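# Pull a stuck end-cap off a gripper into the tray

## Task

One gripper has a plastic end-cap jammed onto its closed fingers; remove the cap and leave it sitting in the parts tray, where it must stay once the robot lets go, with nothing dropped or left off the table.

## Robot and tools

Robot: two arms, left_arm and right_arm, facing each other across a table, each ending in a parallel gripper. Scene frame: origin roughly halfway between the arms' nominal bases, +z up, table surface at z = +0.020 m, and left_arm's base on the +y side. Arm names do not match image left or right. True bases sit slightly off their nominal spots; a BASES line, if present, gives the calibrated places. Reported hand positions and orientations can be wrong by a few cm, more when an arm is stretched out.

Gripper axes: fingers point along the gripper's +x and close along its y. end_effector_position is the midpoint between the fingers, 3 to 4 cm back from the tips. Only the last 1.5 cm of each finger's inner face is flat.

execute_actions(actions, cameras): actions is a list of actions; each action is a table of up to 15 rows, one row per 1/30 s step, and the last row is held for any remaining of the 15 steps. Each row is a single flat list of 14 numbers, all in [-1, 1], covering both arms even if one is idle: left_arm dx, dy, dz, rx, ry, rz, opening, then right_arm in the same order. dx to rz are an offset, not a pose: they count from that arm's Hand target at the start of the action, along scene-frame axes, turning about the Hand target position. Every row in an action counts from that same start, while each new action starts from the updated Hand target, so resending an offset moves further. Scale: 1.0 = 0.6 m for dx, dy, dz and 180 degrees for rx, ry, rz, which together form one rotation vector. Sending six zeros re-requests the current Hand target. Opening is absolute: +1 fully open (0.080 m), -1 fully closed; empty fingers meet near -0.78. Closing from fully open takes at least about 0.6 s. An empty actions list just returns state and images.

move(target, speed, blend, opening_speed, blocking, cameras): drives each gripper in a straight line. target is one 14-number row (same layout and scale as above) or a list of up to 15 such rows; every row is an offset from the Hand targets at the move's start, not from the previous row. speed is m/s, 0.002 to 2.4, default 0.25 (turns up to twice that in rad/s), one value or one per row. blend (m) rounds corners in a list. opening_speed (per second on the -1..+1 scale, at least 0.2) makes finger changes gradual. The first row's openings are sent at once; later rows' openings apply on arrival after everything is at rest. Moves last 0.5 to 10 s and do not avoid obstacles or the other arm; faster moves stray and hit harder. Keep paths away from an arm's own base. blocking=false returns after 0.5 s while the move continues.

wait(seconds 0 to 10, cameras): lets time pass holding commands. stop(cameras): brakes a running move. zoom_image(camera, region [x0, y0, x1, y1] in pixels, at most 504 x 504) enlarges part of the latest image of cam_high, cam_left_wrist or cam_right_wrist (all 672x504). finished_scene(scene=1) ends the attempt permanently.

Control behaviour: commanded orientation is clipped to within 32 degrees of the measured one each step. Hand target in results is the last commanded pose after clipping; the gripper often rests short of it, sagging or tilted, especially at long reach. Check position and orientation after each motion and correct with explicit offsets. An arm stopped by an object keeps pushing until commanded elsewhere; to release the push, command its target back past the gripper. To leave a gripper unchanged, resend its current opening; a 0 is a real command.

Result lines: end_effector_position (m), end_effector_quat_wxyz, velocities (m/s, rad/s) in the scene frame; Joint positions (last entry is the gripper opening in metres); grip_measured on the command scale (may be off by about 2 mm, and reads narrower when squeezing a part); grip_effort_n (motor effort, negative closing, not pad force); Joint torques and External joint torques (positive toward larger joint values; an outside push toward larger values lowers the external reading); Tool commands; "within noise" for joints at rest. The move: line gives the ending: done (within 8 mm and 2 degrees), off_target, moving, held, blocked (stopped far from its goal by something; the arm then holds and presses less), or fault, plus limits such as paced or held. MOTOR HOT appears from 50 °C; at 95 °C an over-temperature stop holds the arm for 30 to 60 s or powers it off.

Gripping: to hold something, command an opening below grip_measured at first contact; about 0.08 below gives full force. Squeeze is at most about 34 to 49 N per pad.

Avoid: torque faults (contact torque reaching a joint's limit stops that arm 10 s; limits in N m: waist 17.8, shoulder 22, elbow 22, wrist pitch 5.8, wrist yaw 5.78, wrist roll 5.42), collisions or pressing between the two arms (closing one gripper on the other's fingers counts), fast impacts, releasing a part while it moves, and anything falling off the table. Loose objects may occasionally get a small push. Joint ranges (rad): waist -3.054 to 3.054, shoulder 0.000 to 3.142, elbow 0.000 to 2.356, wrist pitch -1.571 to 1.571, wrist yaw -1.571 to 1.571, wrist roll -3.142 to 3.142. Camera calibrations (K, distortion, T_world_to_cam) are given for projecting points; cam_high is fixed above near x = -0.40, wrist cameras ride on their arms and may lag during motion.

Each tool is called as a command line: name --argument value for each argument, lists and objects as JSON in quotes; but a table of rows of numbers goes row by row, as --pt "numbers of a row", without its own name.

## Session

wait --seconds 0.1

Scene clock: 0.10 s.
left_arm: end_effector_position=(+0.1323, +0.1837, +0.1463) grip_measured=-0.776 grip_effort_n=-6.7 end_effector_quat_wxyz=(+0.874, +0.109, +0.260, -0.396) | right_arm: end_effector_position=(-0.2494, -0.2447, +0.3764) grip_measured=+1.000 grip_effort_n=-4.0 end_effector_quat_wxyz=(+0.136, -0.368, -0.008, +0.920)
Joint positions: left_arm=[0.355 1.153 0.427 0.123 -0.3 -0.22 0] | right_arm=[0.67 1.327 1.623 -1.119 -0.399 -0.553 0.08]
Joint velocities: within noise
Joint torques (N m): left_arm=[-0.07 -4.02 5.69 1.34 -0.17 0.02] | right_arm=[0.01 -4.22 7.98 1.47 -0.29 0.01]
External joint torques (N m): left_arm=[-0.04 -0.97 -0.28 -0.13 -0.07 0.02] | right_arm=[-0.01 -0.19 2.12 0.13 -0.09 0]
Heat: left arm: hottest wrist pitch 31 °C (+0.0 °C/min); right arm: hottest wrist yaw 33 °C (+0.0 °C/min).
Hand target: left_arm +0.1329, +0.1824, +0.1496; +0.875, +0.105, +0.257, -0.397 | right_arm -0.2493, -0.2450, +0.3780; +0.137, -0.366, -0.009, +0.920
Tool commands: left_gripper/opening=-0.777778 right_gripper/opening=+1.0
wait: 0.10 s; no rest

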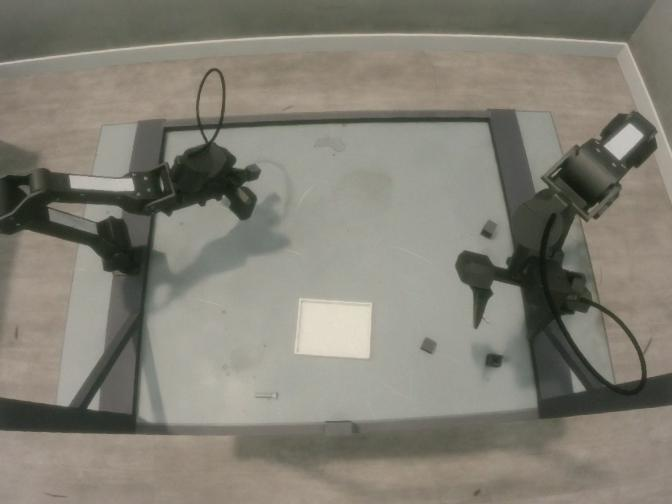

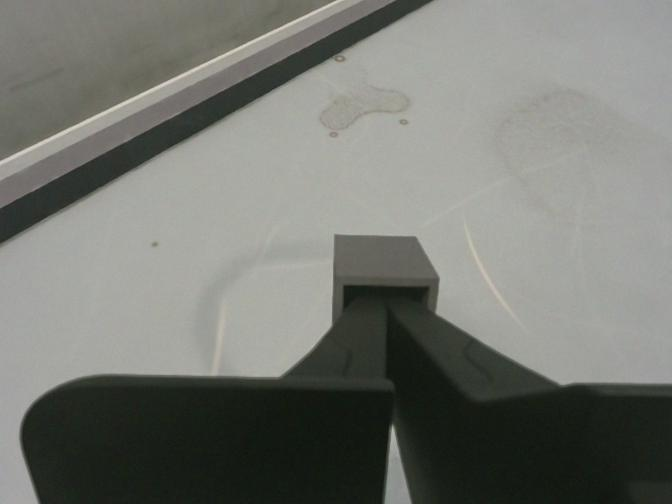

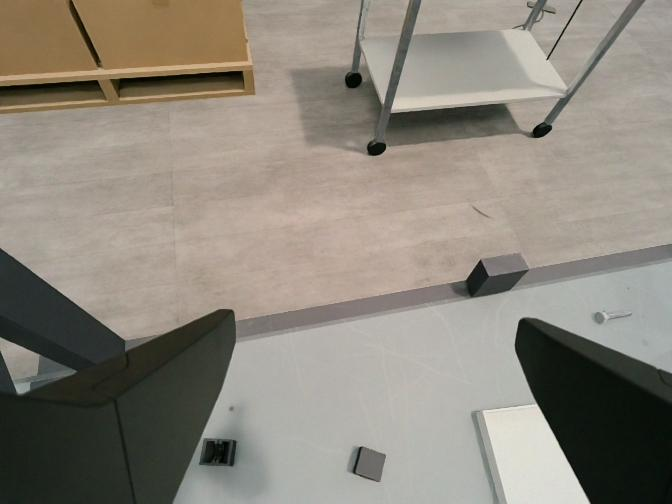

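move --target '[-0.538,-0.17,0.075,-0.1687,-0.0709,-0.2229,-0.7778,0.099,0.263,-0.10,-0.0362,0.0227,-0.4203,1.0]'

Scene clock: 4.60 s.
left_arm: end_effector_position=(-0.1863, +0.0824, +0.1908) grip_measured=-0.776 grip_effort_n=-6.7 end_effector_quat_wxyz=(+0.710, +0.006, +0.002, -0.704) | right_arm: end_effector_position=(-0.1903, -0.0900, +0.3169) grip_measured=+1.000 grip_effort_n=-4.0 end_effector_quat_wxyz=(+0.649, -0.273, +0.270, +0.657)
Joint positions: left_arm=[-0.645 1.772 0.563 1.195 -0.653 -0.004 0] | right_arm=[0.61 1.608 1.647 -0.92 0.402 0.443 0.08]
Joint velocities: within noise
Joint torques (N m): left_arm=[-0.35 -6.18 5.01 1.44 0.17 0.16] | right_arm=[-0.28 -5.73 9.95 1.18 0.44 0.08]
External joint torques (N m): left_arm=[-0.34 -0.41 0.65 -0.01 0.17 0.15] | right_arm=[-0.21 0.97 3.57 -0.1 0.22 0.08]
Heat: left arm: hottest wrist pitch 31 °C (+0.0 °C/min); right arm: hottest wrist pitch 33 °C (+0.0 °C/min).
Hand target: left_arm -0.1899, +0.0804, +0.1945; +0.707, +0.000, +0.000, -0.707 | right_arm -0.1900, -0.0872, +0.3181; +0.652, -0.271, +0.270, +0.654
Off the commanded pose: left_arm 0.006 m, 1 deg | right_arm 0.003 m, 1 deg.
move: done
camera_calibration:
cam_left_wrist: T_world_to_cam=[[-0.999703, 0.0106452, 0.021906, -0.182125], [-0.0163724, 0.372159, -0.928024, 0.169956], [-0.0180315, -0.928108, -0.371875, 0.219111], [0, 0, 0, 1]] pos_world=[-0.175338, 0.142047, 0.243195]
cam_right_wrist: T_world_to_cam=[[0.998768, 0.0465349, -0.0172607, 0.210379], [0.0342196, -0.89752, -0.439644, 0.0983954], [-0.0359506, 0.438512, -0.898006, 0.398332], [0, 0, 0, 1]] pos_world=[-0.199166, -0.0961512, 0.404595]

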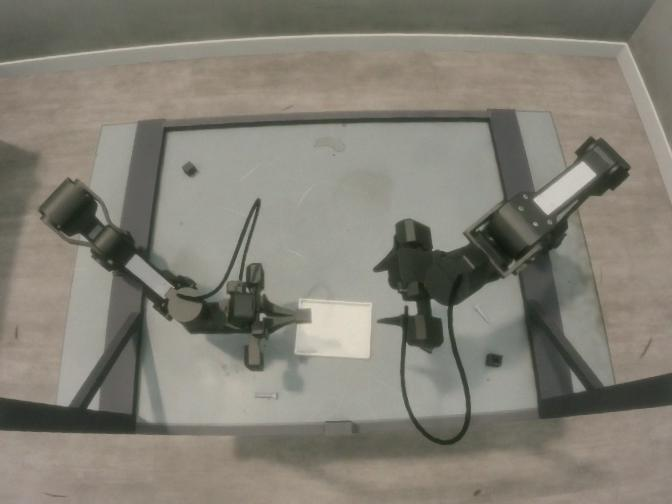

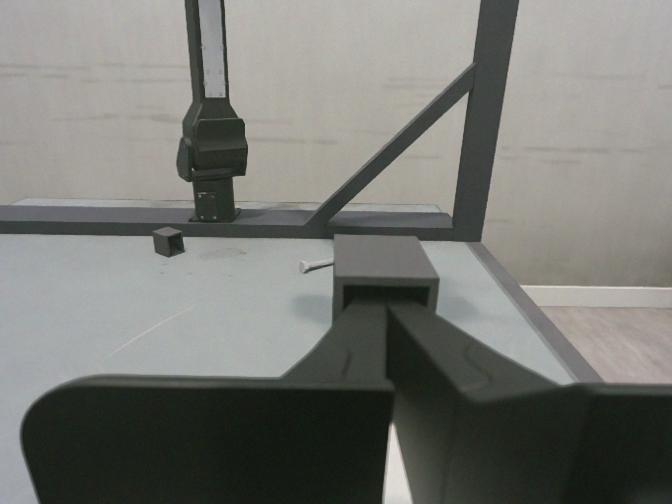

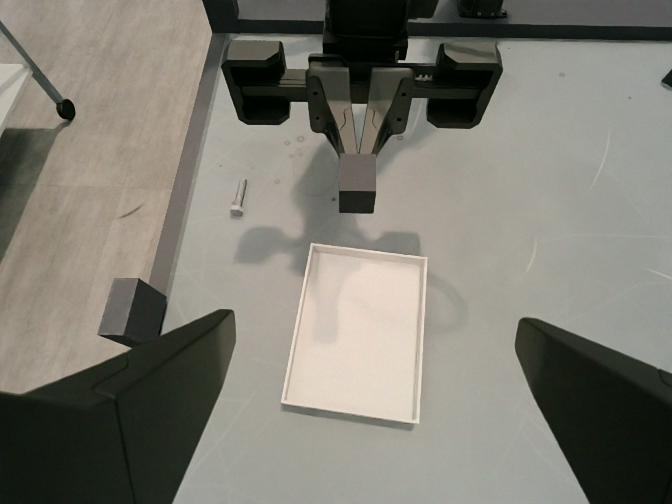

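move --target '[0,0,0,0,0,0,-0.7778,-0.010,0.125,-0.118,0,0,0,0.2]' --speed 0.12

zoom_image --camera "cam_right_wrist" --region '[200, 50, 500, 280]'

Scene clock: 6.53 s.
left_arm: end_effector_position=(-0.1864, +0.0823, +0.1910) grip_measured=-0.776 grip_effort_n=-6.7 end_effector_quat_wxyz=(+0.710, +0.005, +0.002, -0.704) | right_arm: end_effector_position=(-0.1950, -0.0139, +0.2504) grip_measured=+0.203 grip_effort_n=-20.2 end_effector_quat_wxyz=(+0.655, -0.269, +0.269, +0.653)
Joint positions: left_arm=[-0.645 1.772 0.563 1.196 -0.653 -0.004 0] | right_arm=[0.512 1.823 1.618 -0.642 0.352 0.369 0.044]
Joint velocities: within noise
Joint torques (N m): left_arm=[-0.38 -6.29 4.92 1.47 0.17 0.17] | right_arm=[-0.35 -7.75 8.82 1.66 -0.04 -0.08]
External joint torques (N m): left_arm=[-0.37 -0.46 0.52 0 0.17 0.16] | right_arm=[-0.35 0.86 2.12 0.31 -0.22 -0.08]
Heat: left arm: hottest wrist pitch 32 °C (+9.2 °C/min); right arm: hottest wrist pitch 33 °C (+9.2 °C/min).
Hand target: left_arm -0.1899, +0.0804, +0.1946; +0.707, +0.000, +0.000, -0.707 | right_arm -0.1959, -0.0121, +0.2473; +0.653, -0.271, +0.270, +0.654
Off the commanded pose: left_arm 0.005 m, 1 deg | right_arm 0.004 m, 0 deg.
move: done
camera_calibration:
cam_left_wrist: T_world_to_cam=[[-0.999687, 0.0111063, 0.0223996, -0.182411], [-0.0166708, 0.371583, -0.92825, 0.170262], [-0.0186328, -0.928333, -0.371282, 0.218874], [0, 0, 0, 1]] pos_world=[-0.175437, 0.141948, 0.243395]
cam_right_wrist: T_world_to_cam=[[0.999314, 0.0339829, -0.0147285, 0.209694], [0.0238078, -0.894011, -0.447411, 0.137623], [-0.0283718, 0.446753, -0.894207, 0.305679], [0, 0, 0, 1]] pos_world=[-0.204154, -0.0206526, 0.338003]

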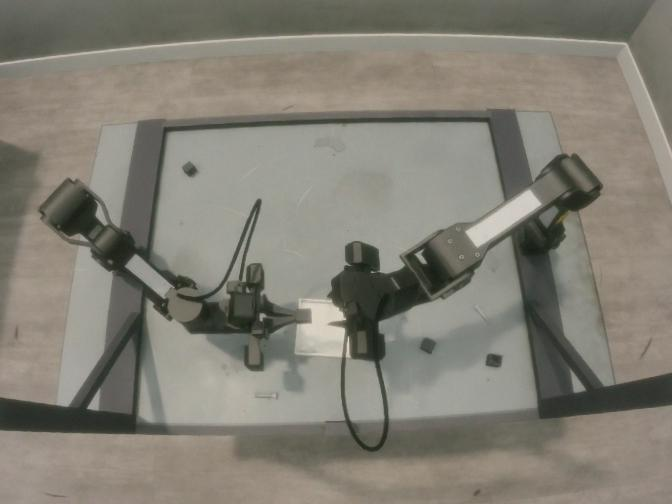

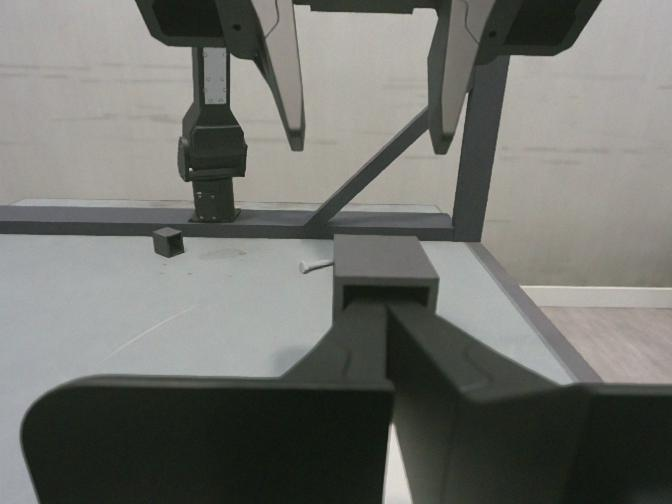

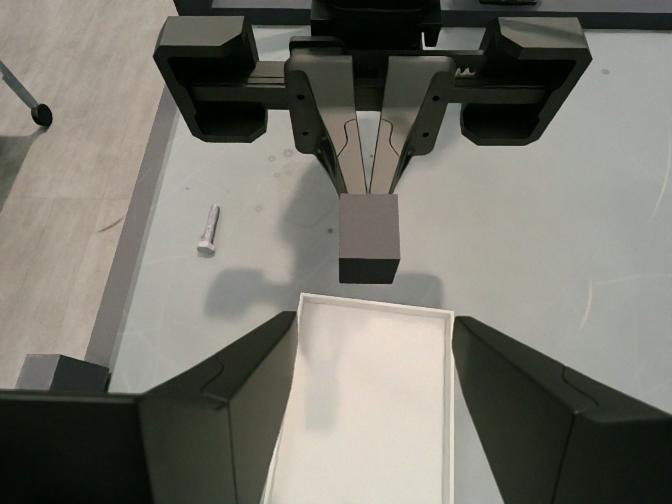

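Scaled by 1.680 from the camera's 672x504 image, which has a finer 960x720 frame.

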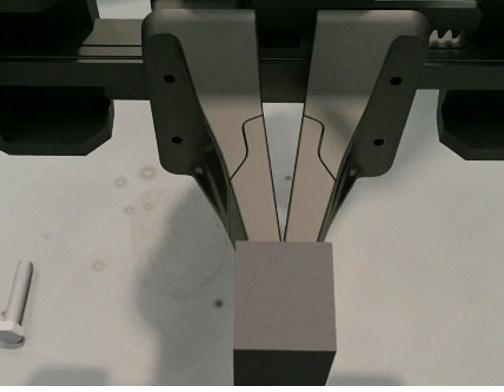

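move --target '[0,0,0,0,0,0,-0.7778,0,0.085,-0.077,0,0,0,0.2]' --speed 0.08

Scene clock: 8.37 s.
left_arm: end_effector_position=(-0.1864, +0.0823, +0.1910) grip_measured=-0.776 grip_effort_n=-6.7 end_effector_quat_wxyz=(+0.710, +0.005, +0.002, -0.704) | right_arm: end_effector_position=(-0.1944, +0.0353, +0.2016) grip_measured=+0.203 grip_effort_n=-19.8 end_effector_quat_wxyz=(+0.654, -0.273, +0.270, +0.652)
Joint positions: left_arm=[-0.645 1.772 0.563 1.196 -0.653 -0.004 0] | right_arm=[0.455 2.005 1.671 -0.508 0.314 0.324 0.044]
Joint velocities: within noise
Joint torques (N m): left_arm=[-0.33 -6.33 4.92 1.47 0.15 0.15] | right_arm=[-0.19 -8.75 10.19 1.66 -0.06 -0.08]
External joint torques (N m): left_arm=[-0.35 -0.47 0.51 -0.01 0.16 0.15] | right_arm=[-0.06 1.09 3.54 0.31 -0.23 -0.08]
Heat: left arm: hottest wrist pitch 32 °C (+7.2 °C/min); right arm: hottest wrist pitch 33 °C (+7.2 °C/min).
Hand target: left_arm -0.1899, +0.0804, +0.1946; +0.707, +0.000, +0.000, -0.707 | right_arm -0.1959, +0.0388, +0.2009; +0.653, -0.271, +0.270, +0.654
Off the commanded pose: left_arm 0.005 m, 1 deg | right_arm 0.004 m, 0 deg.
move: done
camera_calibration:
cam_left_wrist: T_world_to_cam=[[-0.999687, 0.0111063, 0.0223996, -0.182411], [-0.0166708, 0.371583, -0.92825, 0.170262], [-0.0186328, -0.928333, -0.371282, 0.218874], [0, 0, 0, 1]] pos_world=[-0.175437, 0.141948, 0.243395]
cam_right_wrist: T_world_to_cam=[[0.999363, 0.0339374, -0.0110535, 0.206029], [0.0256025, -0.897391, -0.440493, 0.158857], [-0.0248685, 0.439929, -0.897688, 0.241668], [0, 0, 0, 1]] pos_world=[-0.203955, 0.0292482, 0.289196]

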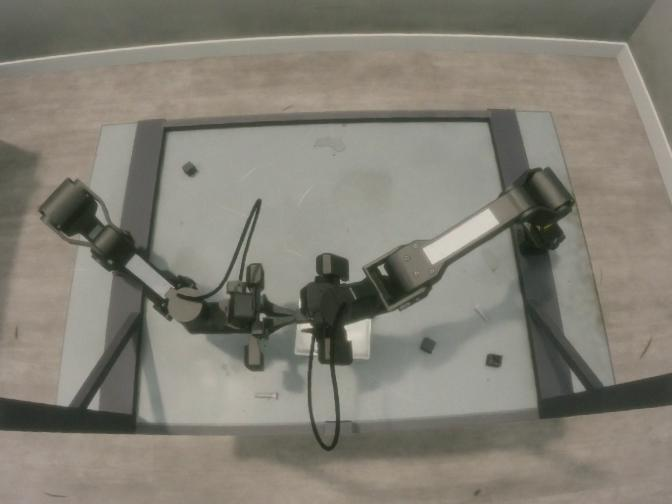

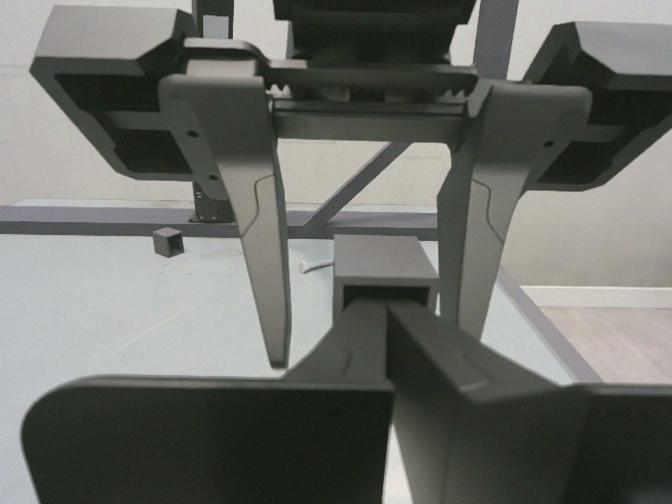

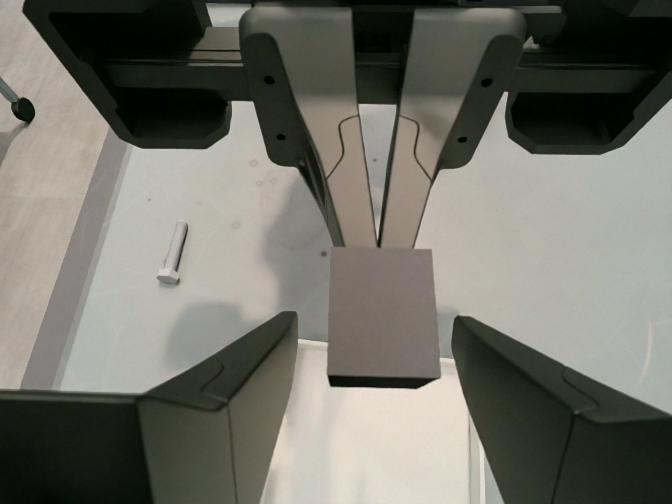

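zoom_image --camera "cam_left_wrist" --region '[230, 200, 520, 400]'

zoom_image --camera "cam_right_wrist" --region '[230, 210, 520, 410]'

zoom_image --camera "cam_high" --region '[240, 240, 400, 370]'

Scaled by 1.738 from the camera's 672x504 image, which has a finer 960x720 frame.

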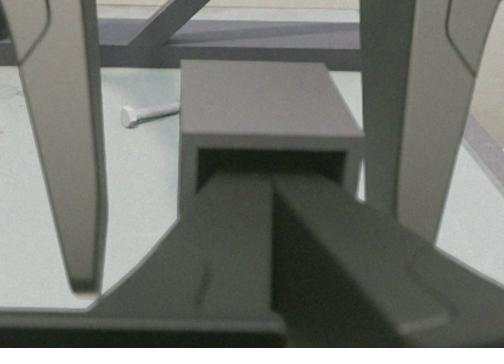

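Scaled by 1.738 from the camera's 672x504 image, which has a finer 960x720 frame.

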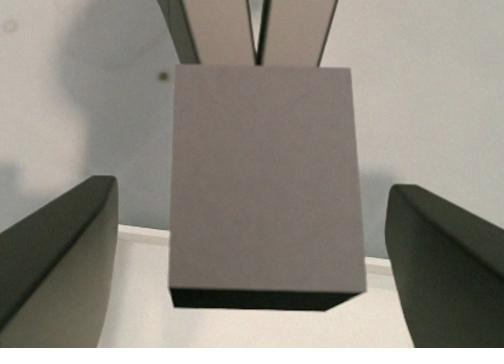

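Scaled by 3.150 from the camera's 672x504 image, which has a finer 960x720 frame.

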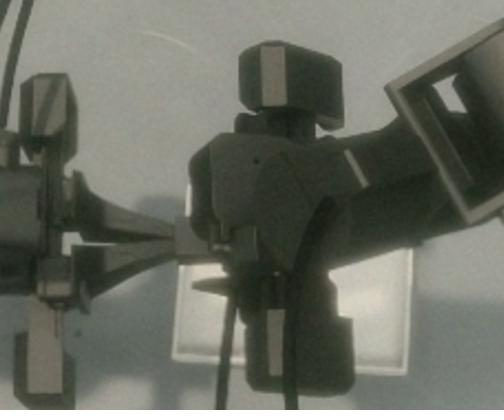

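move --target '[0,0,0,0,0,0,-0.7778,-0.0015,-0.0085,0.0085,0,0,0,0.2]' --speed 0.08

move --target '[0,0,0,0,0,0,-0.7778,0,0,0,0,0,0,-0.45]' --opening_speed 0.5

Scene clock: 10.67 s.
left_arm: end_effector_position=(-0.1864, +0.0822, +0.1911) grip_measured=-0.776 grip_effort_n=-6.7 end_effector_quat_wxyz=(+0.710, +0.005, +0.002, -0.704) | right_arm: end_effector_position=(-0.1946, +0.0338, +0.2004) grip_measured=+0.203 grip_effort_n=-20.2 end_effector_quat_wxyz=(+0.653, -0.277, +0.271, +0.651)
Joint positions: left_arm=[-0.645 1.772 0.563 1.196 -0.653 -0.004 0] | right_arm=[0.457 2.005 1.671 -0.517 0.314 0.325 0.044]
Joint velocities: within noise
Joint torques (N m): left_arm=[-0.36 -6.29 4.94 1.46 0.15 0.16] | right_arm=[0.28 -10.7 9.47 1.27 0.11 0.1]
External joint torques (N m): left_arm=[-0.41 -0.42 0.54 -0.02 0.16 0.16] | right_arm=[0.34 -1.01 2.94 -0.04 -0.05 0.1]
Heat: left arm: hottest wrist pitch 32 °C (+5.6 °C/min); right arm: hottest wrist pitch 34 °C (+11.3 °C/min).
Hand target: left_arm -0.1899, +0.0804, +0.1947; +0.707, +0.000, +0.000, -0.707 | right_arm -0.1966, +0.0338, +0.2060; +0.653, -0.271, +0.270, +0.654
Off the commanded pose: left_arm 0.005 m, 1 deg | right_arm 0.006 m, 1 deg.
move: done
camera_calibration:
cam_left_wrist: T_world_to_cam=[[-0.999684, 0.0110398, 0.022582, -0.182447], [-0.0168713, 0.371256, -0.928377, 0.170397], [-0.0186328, -0.928465, -0.370952, 0.21885], [0, 0, 0, 1]] pos_world=[-0.175437, 0.141948, 0.243496]
cam_right_wrist: T_world_to_cam=[[0.999352, 0.0351092, -0.00793165, 0.205509], [0.0282026, -0.900702, -0.433522, 0.156237], [-0.0223646, 0.433017, -0.901108, 0.24262], [0, 0, 0, 1]] pos_world=[-0.204356, 0.0284489, 0.287989]

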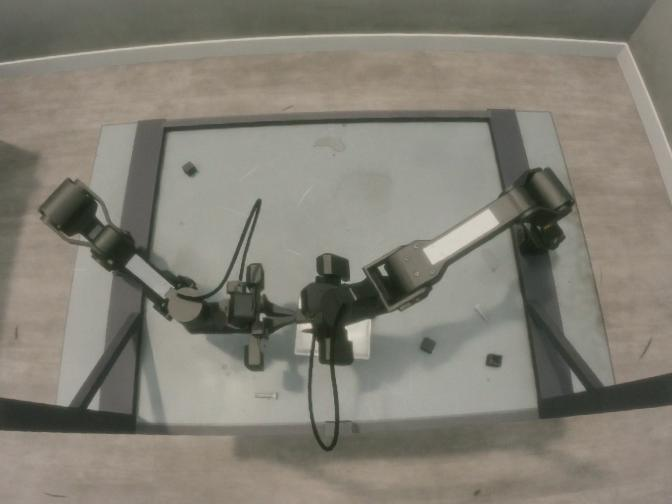

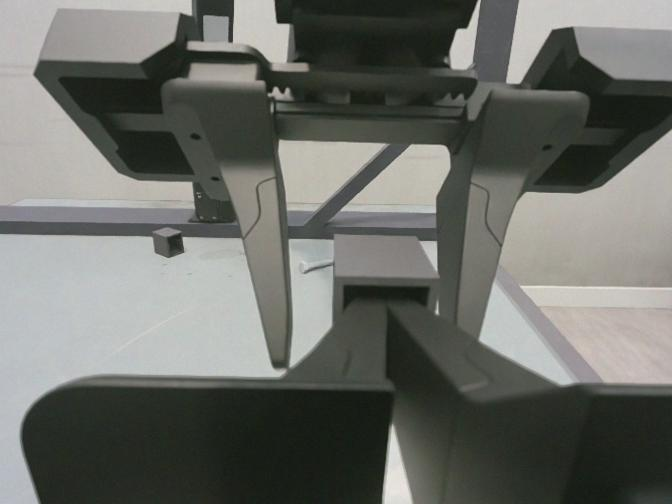

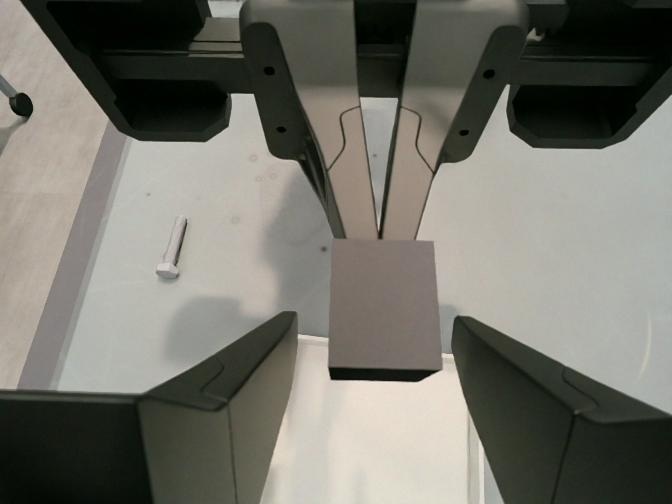

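Scene clock: 12.17 s.
left_arm: end_effector_position=(-0.1864, +0.0822, +0.1910) grip_measured=-0.776 grip_effort_n=-6.7 end_effector_quat_wxyz=(+0.710, +0.005, +0.002, -0.704) | right_arm: end_effector_position=(-0.1950, +0.0336, +0.2003) grip_measured=-0.319 grip_effort_n=-83.5 end_effector_quat_wxyz=(+0.653, -0.277, +0.271, +0.651)
Joint positions: left_arm=[-0.645 1.772 0.563 1.196 -0.653 -0.004 0] | right_arm=[0.457 2.005 1.671 -0.517 0.314 0.325 0.021]
Joint velocities: within noise
Joint torques (N m): left_arm=[-0.3 -6.29 4.94 1.47 0.15 0.16] | right_arm=[0.25 -10.73 9.5 1.26 0.12 0.09]
External joint torques (N m): left_arm=[-0.29 -0.45 0.51 0 0.15 0.16] | right_arm=[0.31 -0.99 2.92 -0.06 -0.05 0.09]
Heat: left arm: hottest elbow 32 °C (+14.8 °C/min); right arm: hottest wrist pitch 34 °C (+9.9 °C/min).
Hand target: left_arm -0.1899, +0.0804, +0.1946; +0.707, +0.000, +0.000, -0.707 | right_arm -0.1967, +0.0338, +0.2060; +0.653, -0.271, +0.270, +0.654
Off the commanded pose: left_arm 0.005 m, 1 deg | right_arm 0.006 m, 1 deg.
move: done
camera_calibration:
cam_left_wrist: T_world_to_cam=[[-0.999687, 0.0111063, 0.0223996, -0.182508], [-0.0166708, 0.371583, -0.92825, 0.170204], [-0.0186328, -0.928333, -0.371282, 0.218742], [0, 0, 0, 1]] pos_world=[-0.175537, 0.141848, 0.243295]
cam_right_wrist: T_world_to_cam=[[0.999334, 0.0355952, -0.00804036, 0.20593], [0.0286005, -0.900821, -0.433247, 0.156074], [-0.0226644, 0.432728, -0.901239, 0.242682], [0, 0, 0, 1]] pos_world=[-0.204757, 0.028249, 0.287988]

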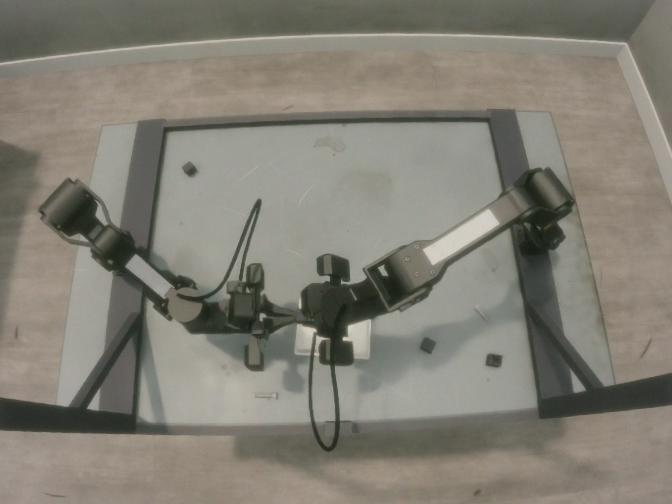

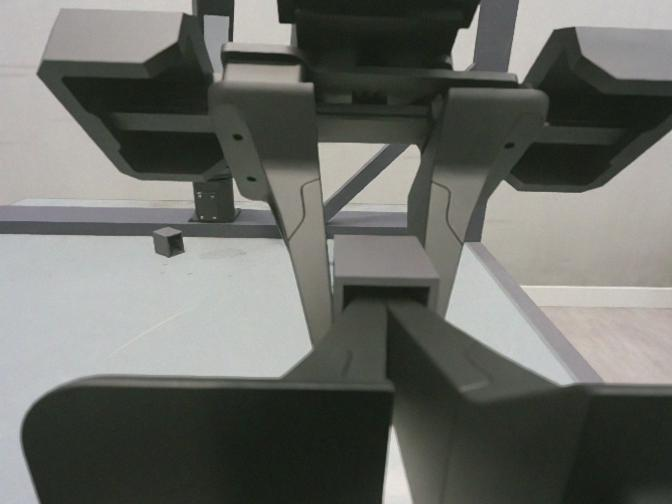

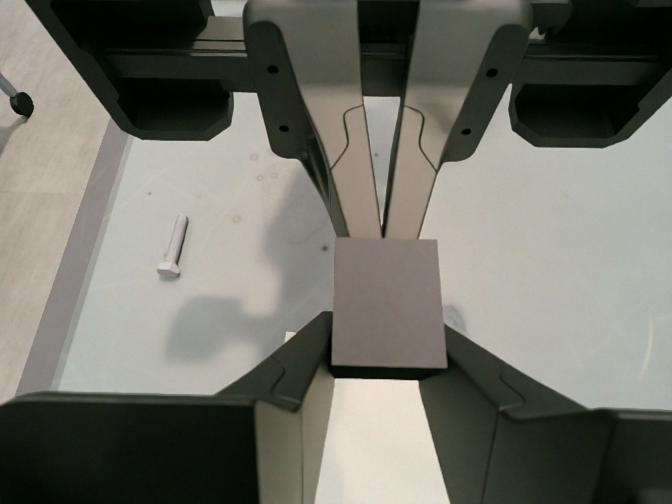

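move --target '[0,0,0,0,0,0,-0.7778,0,-0.1,0,0,0,0,-0.5]' --speed 0.05

Scene clock: 13.93 s.
left_arm: end_effector_position=(-0.1870, +0.0819, +0.1914) grip_measured=-0.776 grip_effort_n=-6.3 end_effector_quat_wxyz=(+0.709, +0.004, +0.002, -0.705) | right_arm: end_effector_position=(-0.1973, -0.0244, +0.1999) grip_measured=-0.319 grip_effort_n=-83.5 end_effector_quat_wxyz=(+0.650, -0.279, +0.273, +0.652)
Joint positions: left_arm=[-0.646 1.773 0.566 1.196 -0.652 -0.004 0] | right_arm=[0.527 1.815 1.42 -0.477 0.353 0.38 0.021]
Joint velocities: within noise
Joint torques (N m): left_arm=[-0.27 -6.43 4.69 1.44 0.12 0.16] | right_arm=[0.22 -10.47 7.57 1.68 0.43 0.08]
External joint torques (N m): left_arm=[-0.2 -0.59 0.28 -0.03 0.11 0.15] | right_arm=[0.22 -2.05 0.97 0.35 0.24 0.08]
Heat: left arm: hottest wrist pitch 33 °C (+8.6 °C/min); right arm: hottest wrist pitch 34 °C (+8.6 °C/min).
Hand target: left_arm -0.1900, +0.0804, +0.1945; +0.707, +0.000, +0.000, -0.707 | right_arm -0.1966, -0.0262, +0.2061; +0.653, -0.271, +0.270, +0.654
Off the commanded pose: left_arm 0.005 m, 1 deg | right_arm 0.006 m, 1 deg.
move: done
camera_calibration:
cam_left_wrist: T_world_to_cam=[[-0.999654, 0.0122875, 0.0232725, -0.183284], [-0.0170663, 0.370485, -0.928682, 0.170779], [-0.0200333, -0.928757, -0.370147, 0.218108], [0, 0, 0, 1]] pos_world=[-0.175936, 0.141551, 0.243596]
cam_right_wrist: T_world_to_cam=[[0.999113, 0.0406863, -0.0108825, 0.210903], [0.0321076, -0.903029, -0.428377, 0.103371], [-0.0272563, 0.427648, -0.903534, 0.266848], [0, 0, 0, 1]] pos_world=[-0.206761, -0.0293503, 0.287683]

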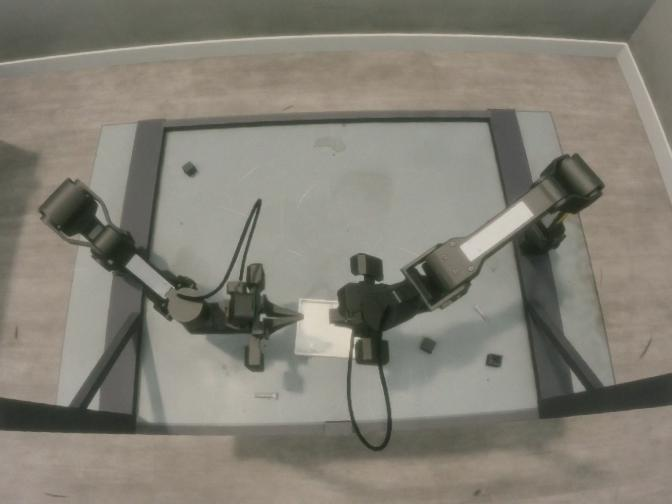

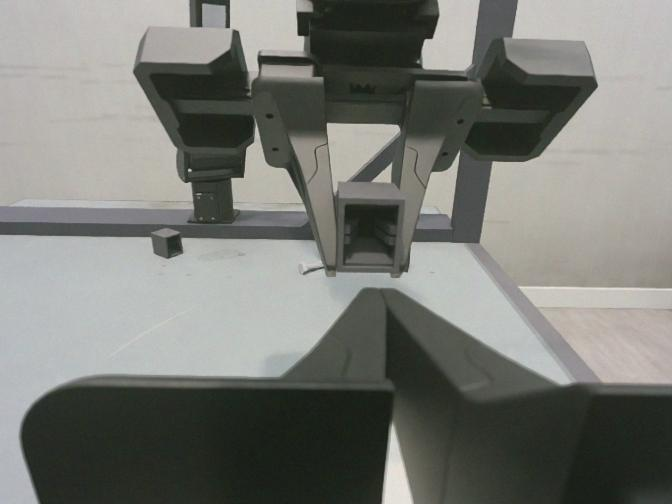

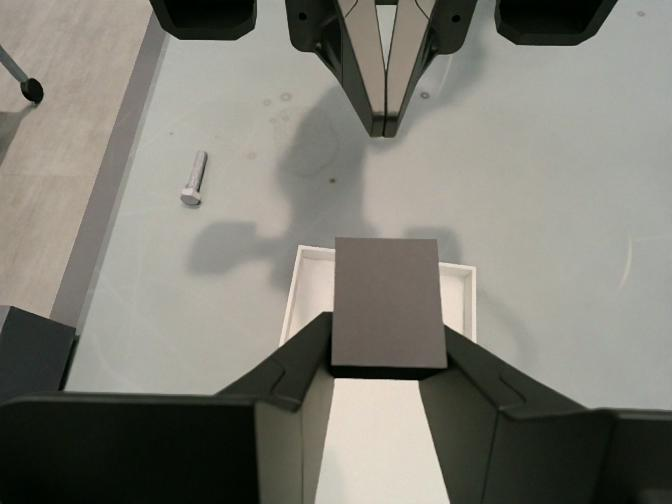

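move --target '[0.1,0.2,0.05,0,0,0,-0.7778,0,0.02,-0.2,0,0,0,-0.5]' --speed 0.15

zoom_image --camera "cam_high" --region '[260, 260, 420, 380]'

Scene clock: 15.87 s.
left_arm: end_effector_position=(-0.1308, +0.1990, +0.2251) grip_measured=-0.776 grip_effort_n=-6.7 end_effector_quat_wxyz=(+0.706, +0.002, -0.001, -0.708) | right_arm: end_effector_position=(-0.1979, -0.0141, +0.0911) grip_measured=-0.319 grip_effort_n=-83.5 end_effector_quat_wxyz=(+0.654, -0.267, +0.268, +0.655)
Joint positions: left_arm=[-0.802 1.019 0.18 0.839 -0.8 0.004 0] | right_arm=[0.518 1.986 1.172 -0.03 0.353 0.373 0.021]
Joint velocities: within noise
Joint torques (N m): left_arm=[-0.42 -3.16 4.27 1.08 -0.25 -0.1] | right_arm=[-0.3 -7.96 7.09 1.69 0.04 -0.08]
External joint torques (N m): left_arm=[-0.43 -1.31 -1.35 -0.33 -0.25 -0.1] | right_arm=[-0.24 0.93 1.24 0.35 -0.15 -0.08]
Heat: left arm: hottest wrist pitch 33 °C (+7.6 °C/min); right arm: hottest wrist pitch 34 °C (+7.6 °C/min).
Hand target: left_arm -0.1300, +0.2004, +0.2246; +0.707, +0.000, +0.000, -0.707 | right_arm -0.1968, -0.0143, +0.0861; +0.652, -0.271, +0.270, +0.654
Off the commanded pose: left_arm 0.002 m, 0 deg | right_arm 0.005 m, 1 deg.
move: done
camera_calibration:
cam_left_wrist: T_world_to_cam=[[-0.999535, 0.0208916, 0.022213, -0.130846], [-0.0131383, 0.36232, -0.931961, 0.162622], [-0.0275184, -0.931819, -0.361877, 0.338326], [0, 0, 0, 1]] pos_world=[-0.119339, 0.259071, 0.276897]
cam_right_wrist: T_world_to_cam=[[0.999161, 0.0365551, -0.018491, 0.21066], [0.0243162, -0.89248, -0.450432, 0.0666438], [-0.0329684, 0.449604, -0.892619, 0.16221], [0, 0, 0, 1]] pos_world=[-0.206756, -0.0211528, 0.178706]

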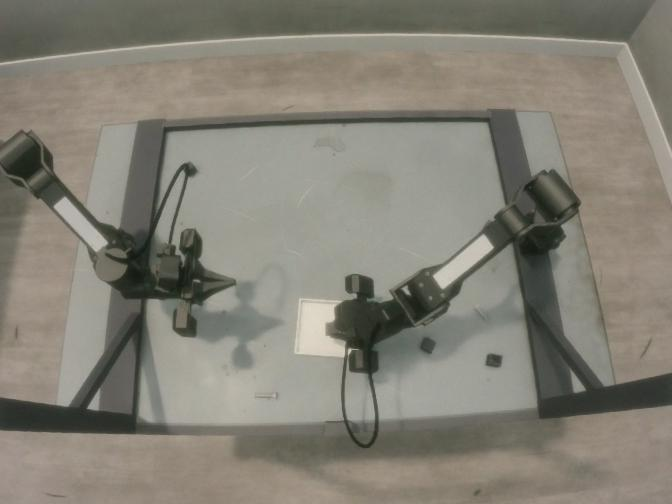

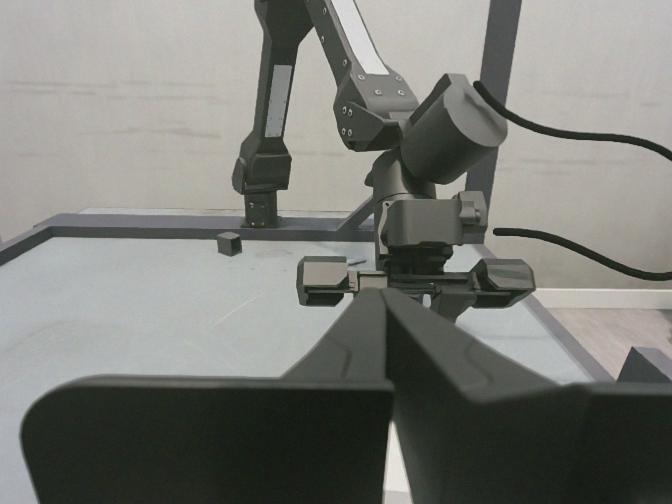

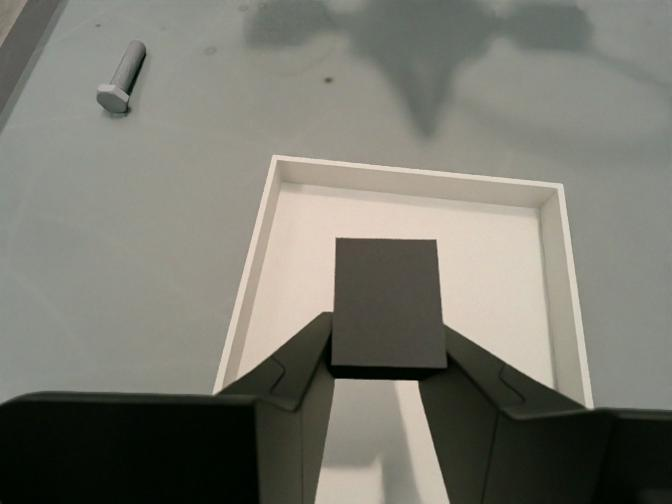

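Scaled by 3.150 from the camera's 672x504 image, which has a finer 960x720 frame.

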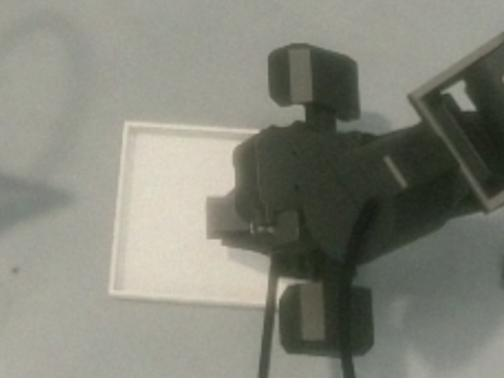

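move --target '[0,0,0,0,0,0,-0.7778,0,0.01,-0.035,0,0,0,-0.5]' --speed 0.06

Scene clock: 16.83 s.
left_arm: end_effector_position=(-0.1308, +0.1990, +0.2251) grip_measured=-0.776 grip_effort_n=-6.7 end_effector_quat_wxyz=(+0.706, +0.002, -0.001, -0.708) | right_arm: end_effector_position=(-0.1980, -0.0072, +0.0719) grip_measured=-0.319 grip_effort_n=-83.5 end_effector_quat_wxyz=(+0.655, -0.266, +0.267, +0.655)
Joint positions: left_arm=[-0.802 1.019 0.18 0.838 -0.8 0.004 0] | right_arm=[0.51 2.047 1.17 0.039 0.35 0.367 0.021]
Joint velocities: within noise
Joint torques (N m): left_arm=[-0.43 -3.13 4.28 1.13 -0.24 -0.08] | right_arm=[-0.36 -7.93 6.64 1.71 -0.04 -0.08]
External joint torques (N m): left_arm=[-0.44 -1.29 -1.33 -0.27 -0.24 -0.08] | right_arm=[-0.36 1.14 1.01 0.37 -0.22 -0.09]
Heat: left arm: hottest wrist pitch 33 °C (+7.1 °C/min); right arm: hottest wrist pitch 35 °C (+10.7 °C/min).
Hand target: left_arm -0.1300, +0.2004, +0.2246; +0.707, +0.000, +0.000, -0.707 | right_arm -0.1967, -0.0082, +0.0651; +0.653, -0.271, +0.270, +0.654
Off the commanded pose: left_arm 0.002 m, 0 deg | right_arm 0.007 m, 1 deg.
move: done
camera_calibration:
cam_left_wrist: T_world_to_cam=[[-0.999534, 0.0208485, 0.0223126, -0.130862], [-0.013238, 0.362616, -0.931845, 0.162502], [-0.0275185, -0.931705, -0.362171, 0.338377], [0, 0, 0, 1]] pos_world=[-0.119339, 0.25907, 0.276897]
cam_right_wrist: T_world_to_cam=[[0.999209, 0.0351176, -0.0186595, 0.210082], [0.0228147, -0.890549, -0.454315, 0.0641352], [-0.0325716, 0.45353, -0.890646, 0.141978], [0, 0, 0, 1]] pos_world=[-0.206755, -0.0146534, 0.15951]

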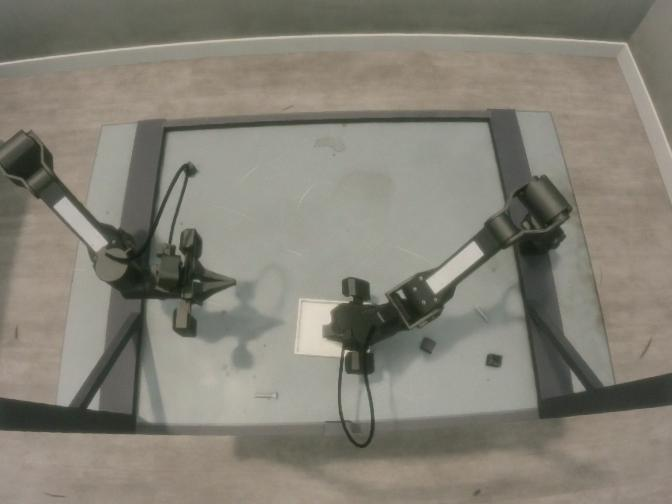

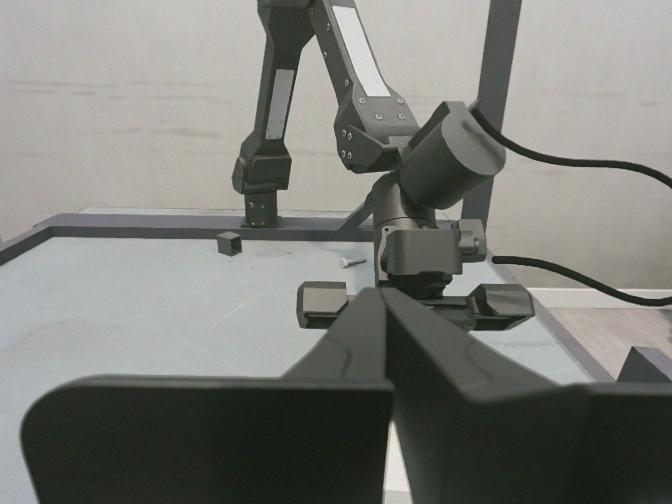

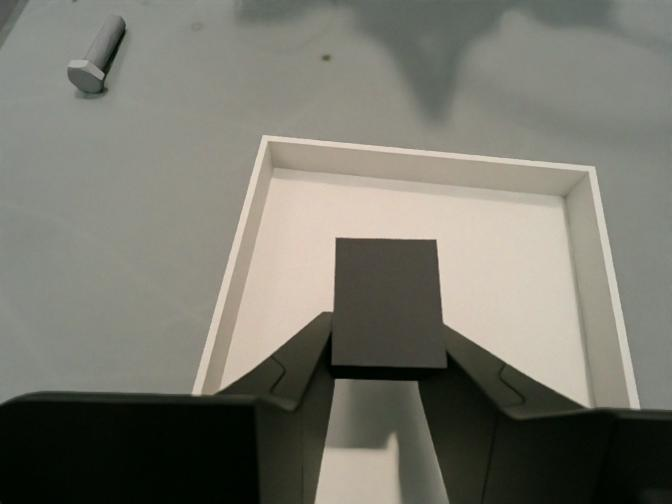

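move --target '[0,0,0,0,0,0,-0.7778,0,0.002,-0.013,0,0,0,-0.5]' --speed 0.04

move --target '[0,0,0,0,0,0,-0.7778,0,0,-0.009,0,0,0,-0.5]' --speed 0.03

Scene clock: 17.77 s.
left_arm: end_effector_position=(-0.1307, +0.1990, +0.2251) grip_measured=-0.776 grip_effort_n=-6.7 end_effector_quat_wxyz=(+0.707, +0.002, -0.001, -0.708) | right_arm: end_effector_position=(-0.1984, -0.0056, +0.0648) grip_measured=-0.319 grip_effort_n=-83.5 end_effector_quat_wxyz=(+0.655, -0.265, +0.267, +0.656)
Joint positions: left_arm=[-0.802 1.019 0.18 0.838 -0.8 0.004 0] | right_arm=[0.509 2.068 1.168 0.065 0.349 0.366 0.021]
Joint velocities: within noise
Joint torques (N m): left_arm=[-0.5 -3.16 4.25 1.16 -0.24 -0.09] | right_arm=[-0.38 -7.94 6.42 1.69 -0.04 -0.08]
External joint torques (N m): left_arm=[-0.48 -1.33 -1.36 -0.24 -0.25 -0.09] | right_arm=[-0.36 1.15 0.92 0.38 -0.22 -0.09]
Heat: left arm: hottest wrist pitch 33 °C (+6.8 °C/min); right arm: hottest wrist pitch 35 °C (+10.2 °C/min).
Hand target: left_arm -0.1300, +0.2004, +0.2246; +0.707, +0.000, +0.000, -0.707 | right_arm -0.1968, -0.0070, +0.0574; +0.653, -0.271, +0.270, +0.654
Off the commanded pose: left_arm 0.002 m, 0 deg | right_arm 0.008 m, 1 deg.
move: done
camera_calibration:
cam_left_wrist: T_world_to_cam=[[-0.999543, 0.0204395, 0.0222623, -0.130644], [-0.0133395, 0.362612, -0.931845, 0.162492], [-0.0271191, -0.931716, -0.362174, 0.338431], [0, 0, 0, 1]] pos_world=[-0.119239, 0.25907, 0.276897]
cam_right_wrist: T_world_to_cam=[[0.999175, 0.0355639, -0.0196264, 0.210343], [0.0227186, -0.889807, -0.45577, 0.0624645], [-0.0336727, 0.454948, -0.889881, 0.13464], [0, 0, 0, 1]] pos_world=[-0.207055, -0.0131535, 0.152411]

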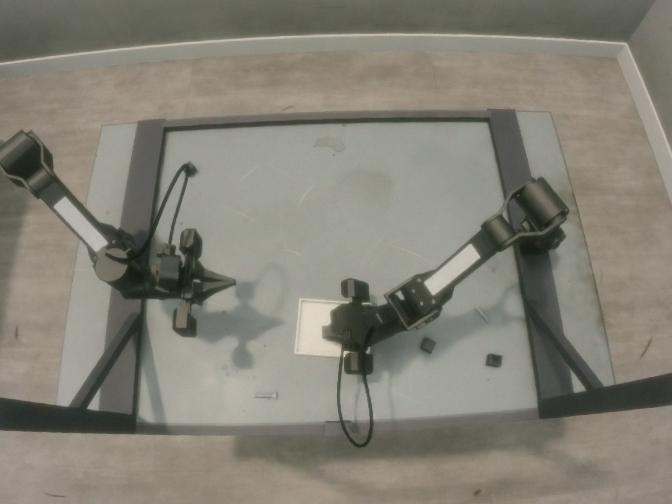

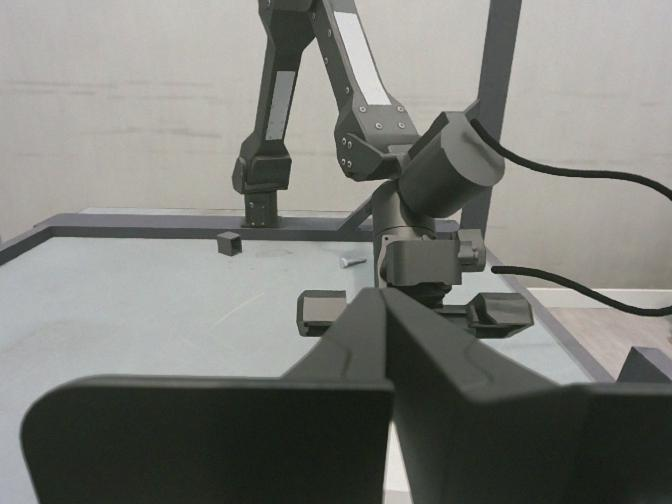

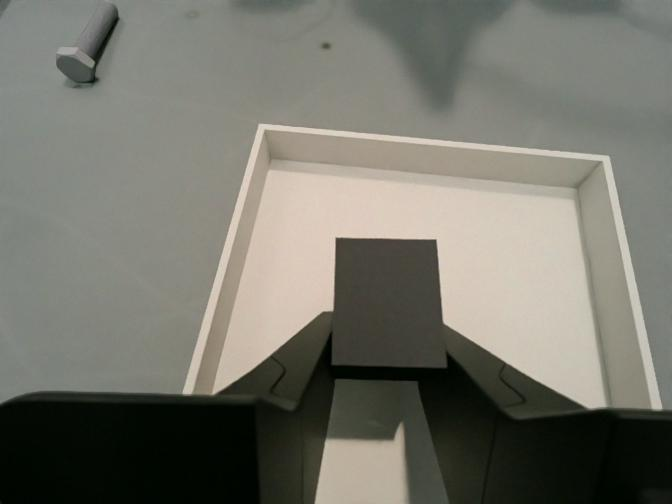

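Scene clock: 18.50 s.
left_arm: end_effector_position=(-0.1307, +0.1990, +0.2251) grip_measured=-0.776 grip_effort_n=-6.3 end_effector_quat_wxyz=(+0.707, +0.002, -0.001, -0.708) | right_arm: end_effector_position=(-0.1986, -0.0053, +0.0601) grip_measured=-0.319 grip_effort_n=-83.5 end_effector_quat_wxyz=(+0.655, -0.264, +0.267, +0.656)
Joint positions: left_arm=[-0.802 1.019 0.18 0.838 -0.8 0.004 0] | right_arm=[0.509 2.08 1.162 0.083 0.349 0.366 0.021]
Joint velocities: within noise
Joint torques (N m): left_arm=[-0.46 -3.14 4.24 1.14 -0.26 -0.08] | right_arm=[-0.38 -7.8 6.31 1.7 -0.04 -0.06]
External joint torques (N m): left_arm=[-0.44 -1.3 -1.39 -0.26 -0.26 -0.08] | right_arm=[-0.49 1.32 0.86 0.38 -0.2 -0.06]
Heat: left arm: hottest wrist pitch 33 °C (+6.5 °C/min); right arm: hottest wrist pitch 35 °C (+9.7 °C/min).
Hand target: left_arm -0.1300, +0.2004, +0.2246; +0.707, +0.000, +0.000, -0.707 | right_arm -0.1968, -0.0070, +0.0520; +0.653, -0.271, +0.270, +0.654
Off the commanded pose: left_arm 0.002 m, 0 deg | right_arm 0.009 m, 1 deg.
move: off_target (right_arm)
camera_calibration:
cam_left_wrist: T_world_to_cam=[[-0.999543, 0.0204395, 0.0222623, -0.130644], [-0.0133395, 0.362612, -0.931845, 0.162492], [-0.0271191, -0.931716, -0.362174, 0.338431], [0, 0, 0, 1]] pos_world=[-0.119239, 0.25907, 0.276897]
cam_right_wrist: T_world_to_cam=[[0.99916, 0.0355547, -0.0203833, 0.210456], [0.0223194, -0.8892, -0.456973, 0.0605169], [-0.0343724, 0.456134, -0.889247, 0.130187], [0, 0, 0, 1]] pos_world=[-0.207155, -0.0130537, 0.147713]

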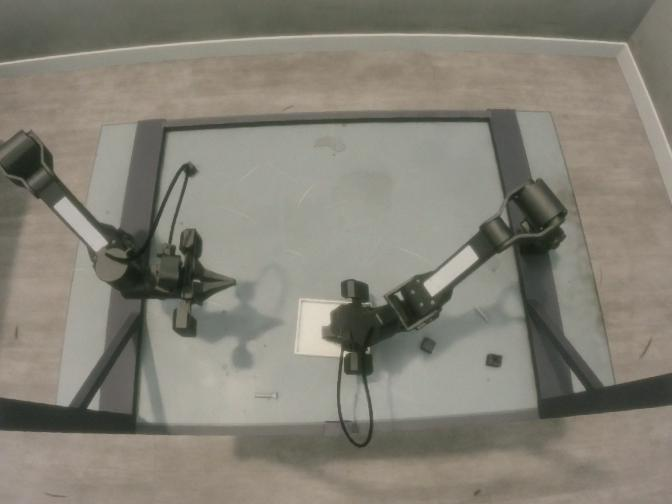

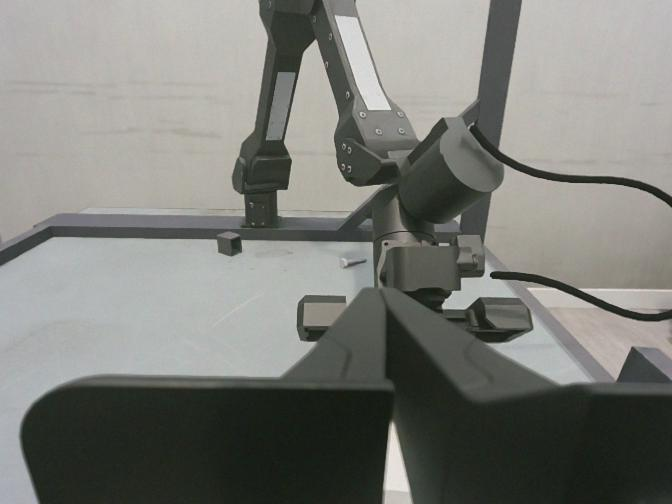

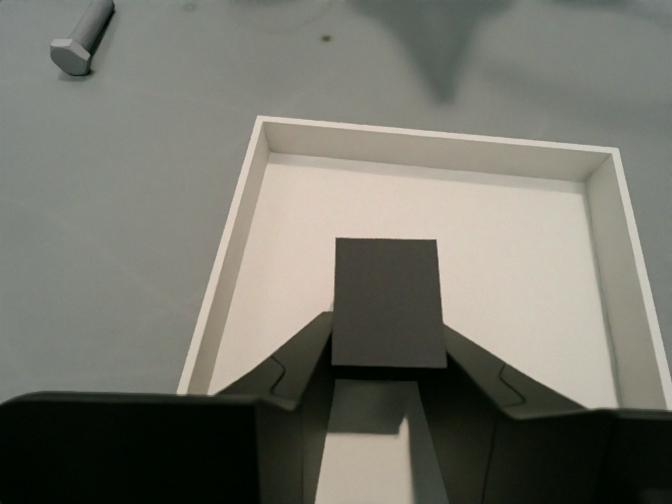

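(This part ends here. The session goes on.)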